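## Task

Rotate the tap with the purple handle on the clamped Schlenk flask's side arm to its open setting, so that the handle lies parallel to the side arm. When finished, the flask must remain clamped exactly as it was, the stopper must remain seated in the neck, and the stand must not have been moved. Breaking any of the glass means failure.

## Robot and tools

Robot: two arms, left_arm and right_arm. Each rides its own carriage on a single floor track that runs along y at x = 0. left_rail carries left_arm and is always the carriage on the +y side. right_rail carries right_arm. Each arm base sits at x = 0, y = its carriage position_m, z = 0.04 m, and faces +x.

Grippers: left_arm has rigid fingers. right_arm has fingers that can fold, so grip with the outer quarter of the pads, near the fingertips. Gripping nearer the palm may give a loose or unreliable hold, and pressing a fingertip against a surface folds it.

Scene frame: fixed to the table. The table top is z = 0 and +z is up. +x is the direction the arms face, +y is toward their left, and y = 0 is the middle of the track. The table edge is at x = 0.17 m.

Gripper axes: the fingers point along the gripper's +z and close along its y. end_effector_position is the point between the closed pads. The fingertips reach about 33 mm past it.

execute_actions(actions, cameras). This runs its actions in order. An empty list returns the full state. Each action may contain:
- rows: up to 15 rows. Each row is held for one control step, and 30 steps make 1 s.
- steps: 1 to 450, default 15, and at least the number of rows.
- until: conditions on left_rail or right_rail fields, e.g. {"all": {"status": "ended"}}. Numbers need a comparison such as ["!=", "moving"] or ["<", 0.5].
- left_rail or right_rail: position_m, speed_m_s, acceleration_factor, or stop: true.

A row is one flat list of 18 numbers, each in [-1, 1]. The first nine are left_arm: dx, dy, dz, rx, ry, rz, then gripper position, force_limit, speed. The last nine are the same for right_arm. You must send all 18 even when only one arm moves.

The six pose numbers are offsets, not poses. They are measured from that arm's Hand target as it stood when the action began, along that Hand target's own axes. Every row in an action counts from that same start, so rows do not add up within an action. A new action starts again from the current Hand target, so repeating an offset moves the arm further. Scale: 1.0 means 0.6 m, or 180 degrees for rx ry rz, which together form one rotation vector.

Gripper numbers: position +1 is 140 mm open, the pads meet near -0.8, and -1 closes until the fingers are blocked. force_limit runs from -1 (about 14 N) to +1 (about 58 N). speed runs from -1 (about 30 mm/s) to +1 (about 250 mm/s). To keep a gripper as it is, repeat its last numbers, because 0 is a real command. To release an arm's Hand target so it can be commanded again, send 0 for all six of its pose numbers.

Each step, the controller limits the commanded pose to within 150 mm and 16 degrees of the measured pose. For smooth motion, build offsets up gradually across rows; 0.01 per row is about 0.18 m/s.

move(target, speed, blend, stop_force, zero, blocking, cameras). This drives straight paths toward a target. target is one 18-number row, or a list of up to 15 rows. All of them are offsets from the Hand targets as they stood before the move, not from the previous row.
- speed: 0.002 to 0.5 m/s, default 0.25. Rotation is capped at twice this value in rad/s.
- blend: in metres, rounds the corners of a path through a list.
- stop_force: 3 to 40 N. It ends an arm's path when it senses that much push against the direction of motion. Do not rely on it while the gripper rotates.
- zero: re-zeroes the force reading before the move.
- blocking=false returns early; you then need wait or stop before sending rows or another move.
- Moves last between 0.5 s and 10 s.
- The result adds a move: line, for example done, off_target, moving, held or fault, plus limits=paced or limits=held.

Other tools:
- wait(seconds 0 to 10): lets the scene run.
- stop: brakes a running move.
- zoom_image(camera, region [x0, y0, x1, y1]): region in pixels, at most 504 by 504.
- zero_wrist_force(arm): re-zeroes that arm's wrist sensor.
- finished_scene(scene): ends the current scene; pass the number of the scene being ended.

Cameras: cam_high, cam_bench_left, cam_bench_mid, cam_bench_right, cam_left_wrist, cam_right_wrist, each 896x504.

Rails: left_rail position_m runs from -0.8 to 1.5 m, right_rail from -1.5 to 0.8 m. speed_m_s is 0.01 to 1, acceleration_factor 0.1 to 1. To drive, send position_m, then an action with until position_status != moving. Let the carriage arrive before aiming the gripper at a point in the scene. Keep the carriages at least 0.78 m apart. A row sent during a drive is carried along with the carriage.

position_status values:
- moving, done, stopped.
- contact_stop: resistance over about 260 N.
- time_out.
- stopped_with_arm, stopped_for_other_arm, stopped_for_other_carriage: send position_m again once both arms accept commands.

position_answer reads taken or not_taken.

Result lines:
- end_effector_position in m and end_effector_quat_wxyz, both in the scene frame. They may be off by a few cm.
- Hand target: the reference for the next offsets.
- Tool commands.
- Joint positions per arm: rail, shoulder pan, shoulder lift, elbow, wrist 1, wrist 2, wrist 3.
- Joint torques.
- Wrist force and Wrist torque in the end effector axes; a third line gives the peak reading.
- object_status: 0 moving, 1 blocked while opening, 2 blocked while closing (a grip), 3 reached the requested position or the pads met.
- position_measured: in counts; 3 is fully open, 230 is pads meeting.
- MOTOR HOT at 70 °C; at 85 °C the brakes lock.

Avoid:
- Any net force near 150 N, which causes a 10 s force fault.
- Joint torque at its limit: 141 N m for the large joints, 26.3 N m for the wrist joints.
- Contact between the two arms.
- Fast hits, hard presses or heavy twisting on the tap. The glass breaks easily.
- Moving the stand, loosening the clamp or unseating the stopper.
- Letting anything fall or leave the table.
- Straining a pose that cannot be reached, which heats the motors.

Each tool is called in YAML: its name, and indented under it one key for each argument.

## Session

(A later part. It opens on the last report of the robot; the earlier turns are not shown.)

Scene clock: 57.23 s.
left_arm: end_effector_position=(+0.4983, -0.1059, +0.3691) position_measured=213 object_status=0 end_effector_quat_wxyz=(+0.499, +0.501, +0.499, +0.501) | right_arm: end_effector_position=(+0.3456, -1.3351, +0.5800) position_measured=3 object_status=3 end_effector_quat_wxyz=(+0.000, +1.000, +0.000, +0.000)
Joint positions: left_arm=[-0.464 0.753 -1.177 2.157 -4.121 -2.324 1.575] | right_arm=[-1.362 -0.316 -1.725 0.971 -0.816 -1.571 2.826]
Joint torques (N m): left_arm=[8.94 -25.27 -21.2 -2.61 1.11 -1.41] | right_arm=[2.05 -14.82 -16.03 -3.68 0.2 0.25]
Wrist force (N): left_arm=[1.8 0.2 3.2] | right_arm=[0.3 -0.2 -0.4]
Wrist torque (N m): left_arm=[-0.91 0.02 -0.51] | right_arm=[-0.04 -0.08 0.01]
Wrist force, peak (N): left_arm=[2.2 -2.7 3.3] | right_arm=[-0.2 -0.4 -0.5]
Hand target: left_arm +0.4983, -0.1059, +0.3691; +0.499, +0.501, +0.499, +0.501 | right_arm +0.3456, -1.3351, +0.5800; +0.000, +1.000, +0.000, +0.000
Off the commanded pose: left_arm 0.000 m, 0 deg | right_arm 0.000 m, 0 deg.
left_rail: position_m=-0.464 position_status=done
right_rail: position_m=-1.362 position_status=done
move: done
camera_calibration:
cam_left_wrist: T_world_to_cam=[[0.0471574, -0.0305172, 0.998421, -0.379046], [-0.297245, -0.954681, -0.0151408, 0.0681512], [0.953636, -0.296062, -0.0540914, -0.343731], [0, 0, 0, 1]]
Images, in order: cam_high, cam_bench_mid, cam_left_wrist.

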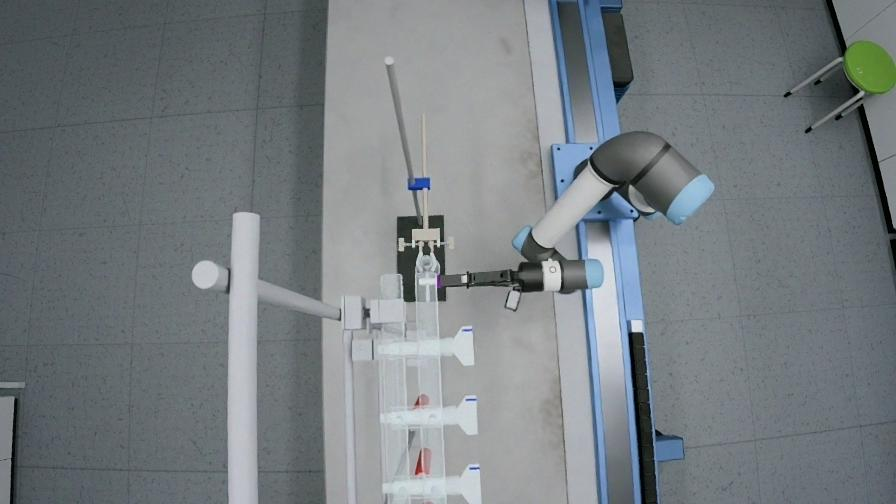

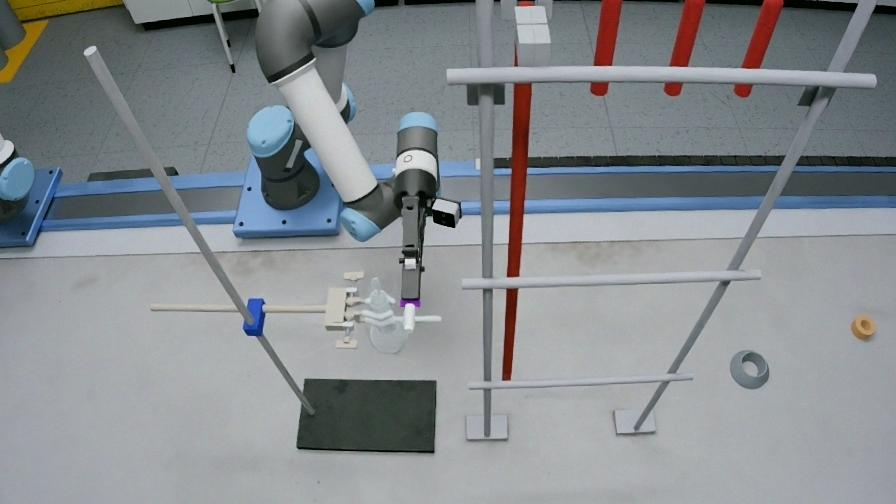

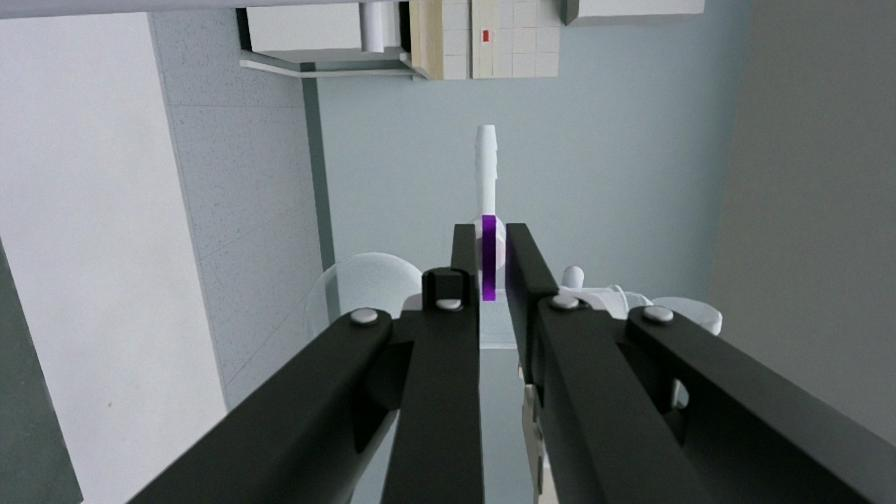

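move:
  target: [0,0,-0.18,0,0,0,-0.66,-1,-1,0,0,0,0,0,0,1,1,1]
  speed: 0.1
  cameras: ["cam_left_wrist", "cam_high", "cam_bench_mid", "cam_bench_right", "cam_bench_left"]

zoom_image:
  camera: "cam_left_wrist"
  region: [400, 80, 640, 320]

zoom_image:
  camera: "cam_bench_mid"
  region: [320, 240, 480, 400]

zoom_image:
  camera: "cam_high"
  region: [380, 220, 480, 320]

Scene clock: 59.57 s.
left_arm: end_effector_position=(+0.3904, -0.1059, +0.3691) position_measured=213 object_status=3 end_effector_quat_wxyz=(+0.499, +0.501, +0.499, +0.501) | right_arm: end_effector_position=(+0.3456, -1.3351, +0.5800) position_measured=3 object_status=3 end_effector_quat_wxyz=(+0.000, +1.000, +0.000, +0.000)
Joint positions: left_arm=[-0.464 0.981 -1.24 2.265 -4.166 -2.552 1.575] | right_arm=[-1.362 -0.316 -1.725 0.971 -0.816 -1.571 2.826]
Joint torques (N m): left_arm=[12.38 -38.03 -4.24 -3.74 -1.53 0.4] | right_arm=[2.14 -14.08 -15.37 -3.69 0.08 0.21]
Wrist force (N): left_arm=[1.7 0.5 3.5] | right_arm=[0.0 0.0 -0.1]
Wrist torque (N m): left_arm=[-0.86 0.05 -0.52] | right_arm=[0.00 -0.01 0.01]
Wrist force, peak (N): left_arm=[1.7 0.3 4.3] | right_arm=[0.1 0.1 -0.7]
Hand target: left_arm +0.3903, -0.1059, +0.3691; +0.499, +0.501, +0.499, +0.501 | right_arm +0.3456, -1.3351, +0.5800; +0.000, +1.000, +0.000, +0.000
Off the commanded pose: left_arm 0.000 m, 0 deg | right_arm 0.000 m, 0 deg.
left_rail: position_m=-0.464 position_status=done
right_rail: position_m=-1.362 position_status=done
move: done
camera_calibration:
cam_left_wrist: T_world_to_cam=[[0.0472012, -0.0305016, 0.99842, -0.37397], [-0.297241, -0.954683, -0.0151132, 0.0360654], [0.953635, -0.296058, -0.0541285, -0.240813], [0, 0, 0, 1]]
Images, in order: cam_high, cam_bench_left, cam_bench_mid, cam_bench_right, cam_left_wrist.

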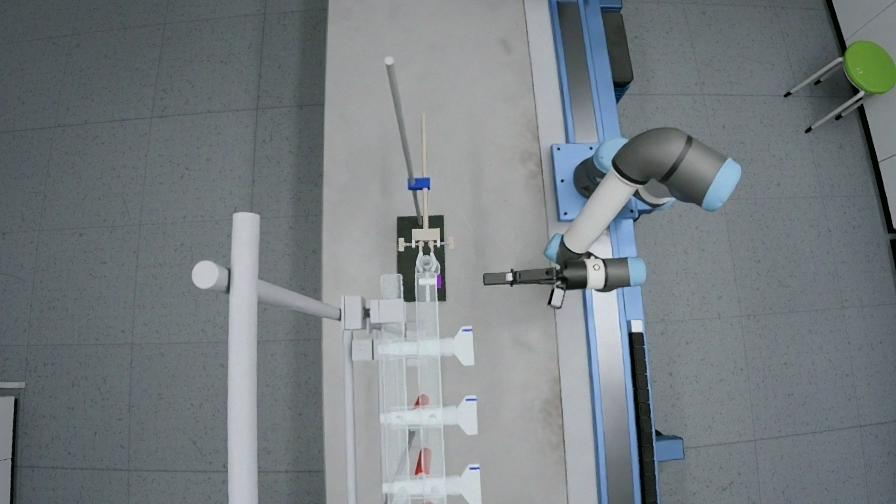

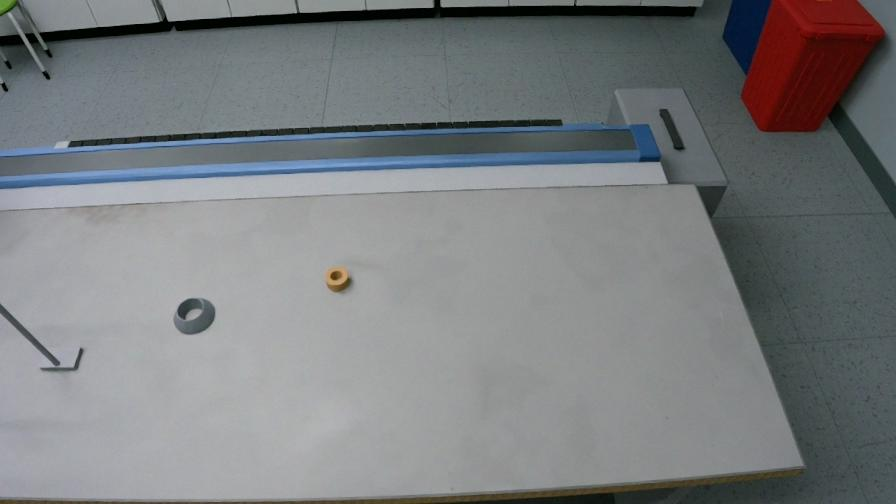

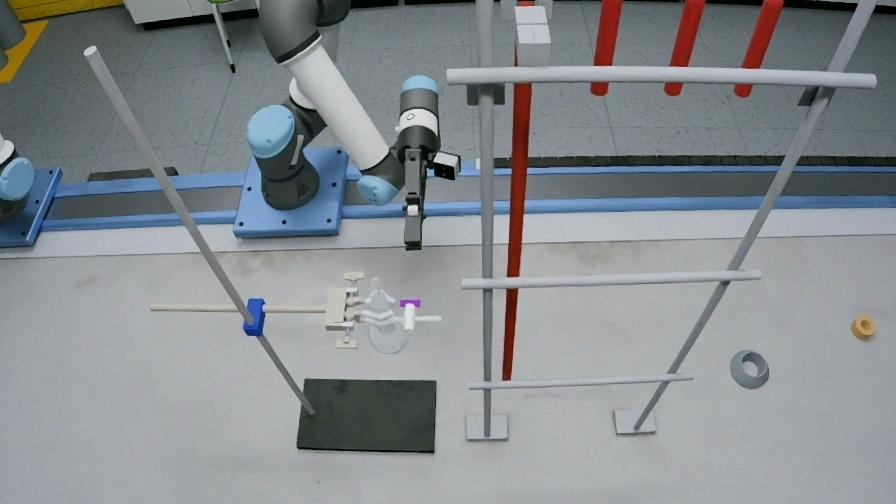

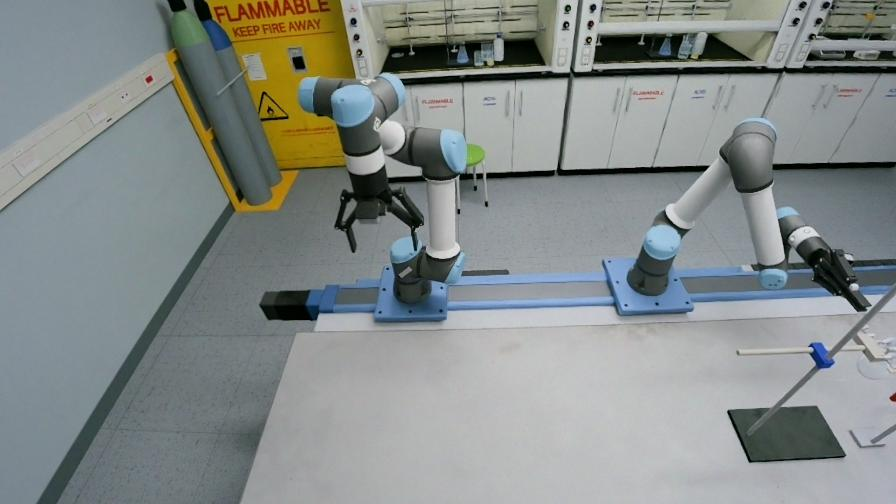

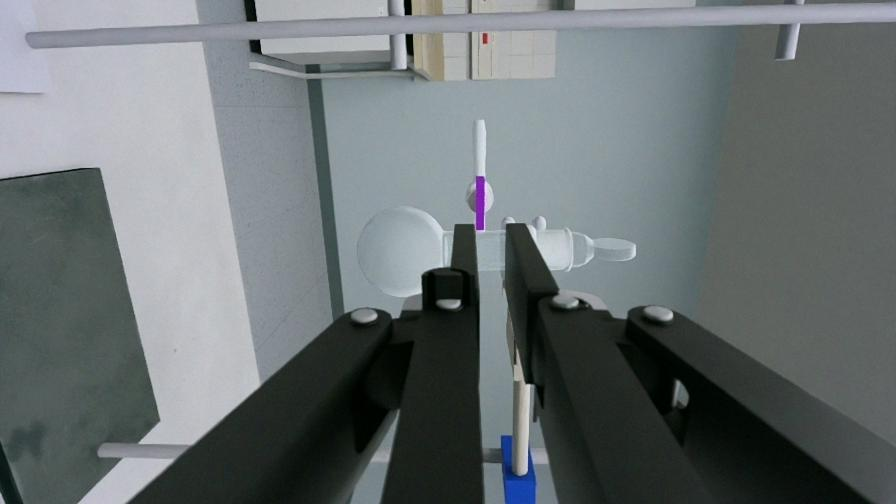

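Scaled by 2.100.

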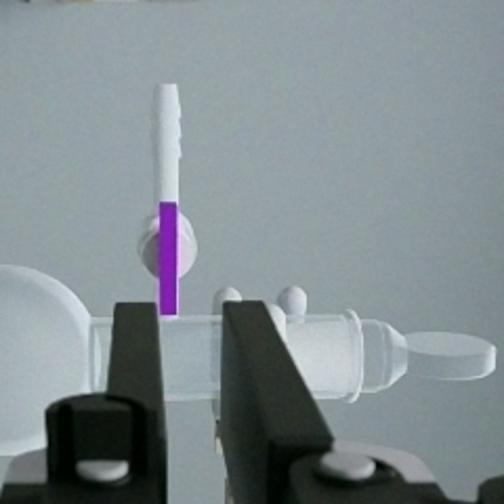

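Scaled by 3.150.

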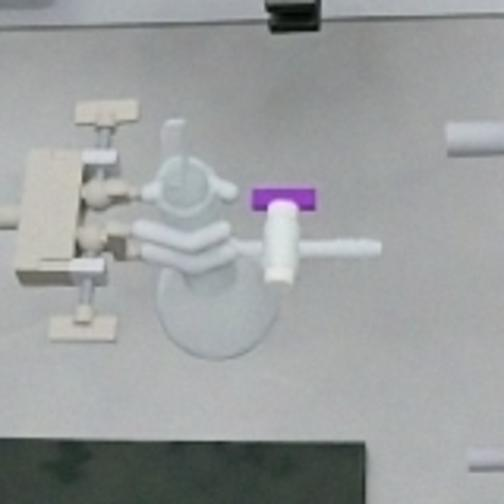

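Scaled by 5.040.

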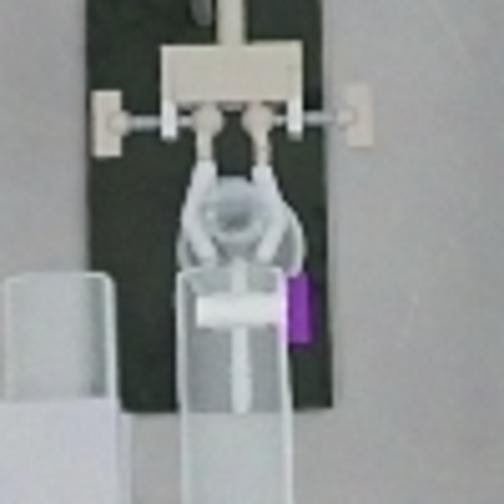

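finished_scene:
  scene: 2

The scene is finished: the task was done.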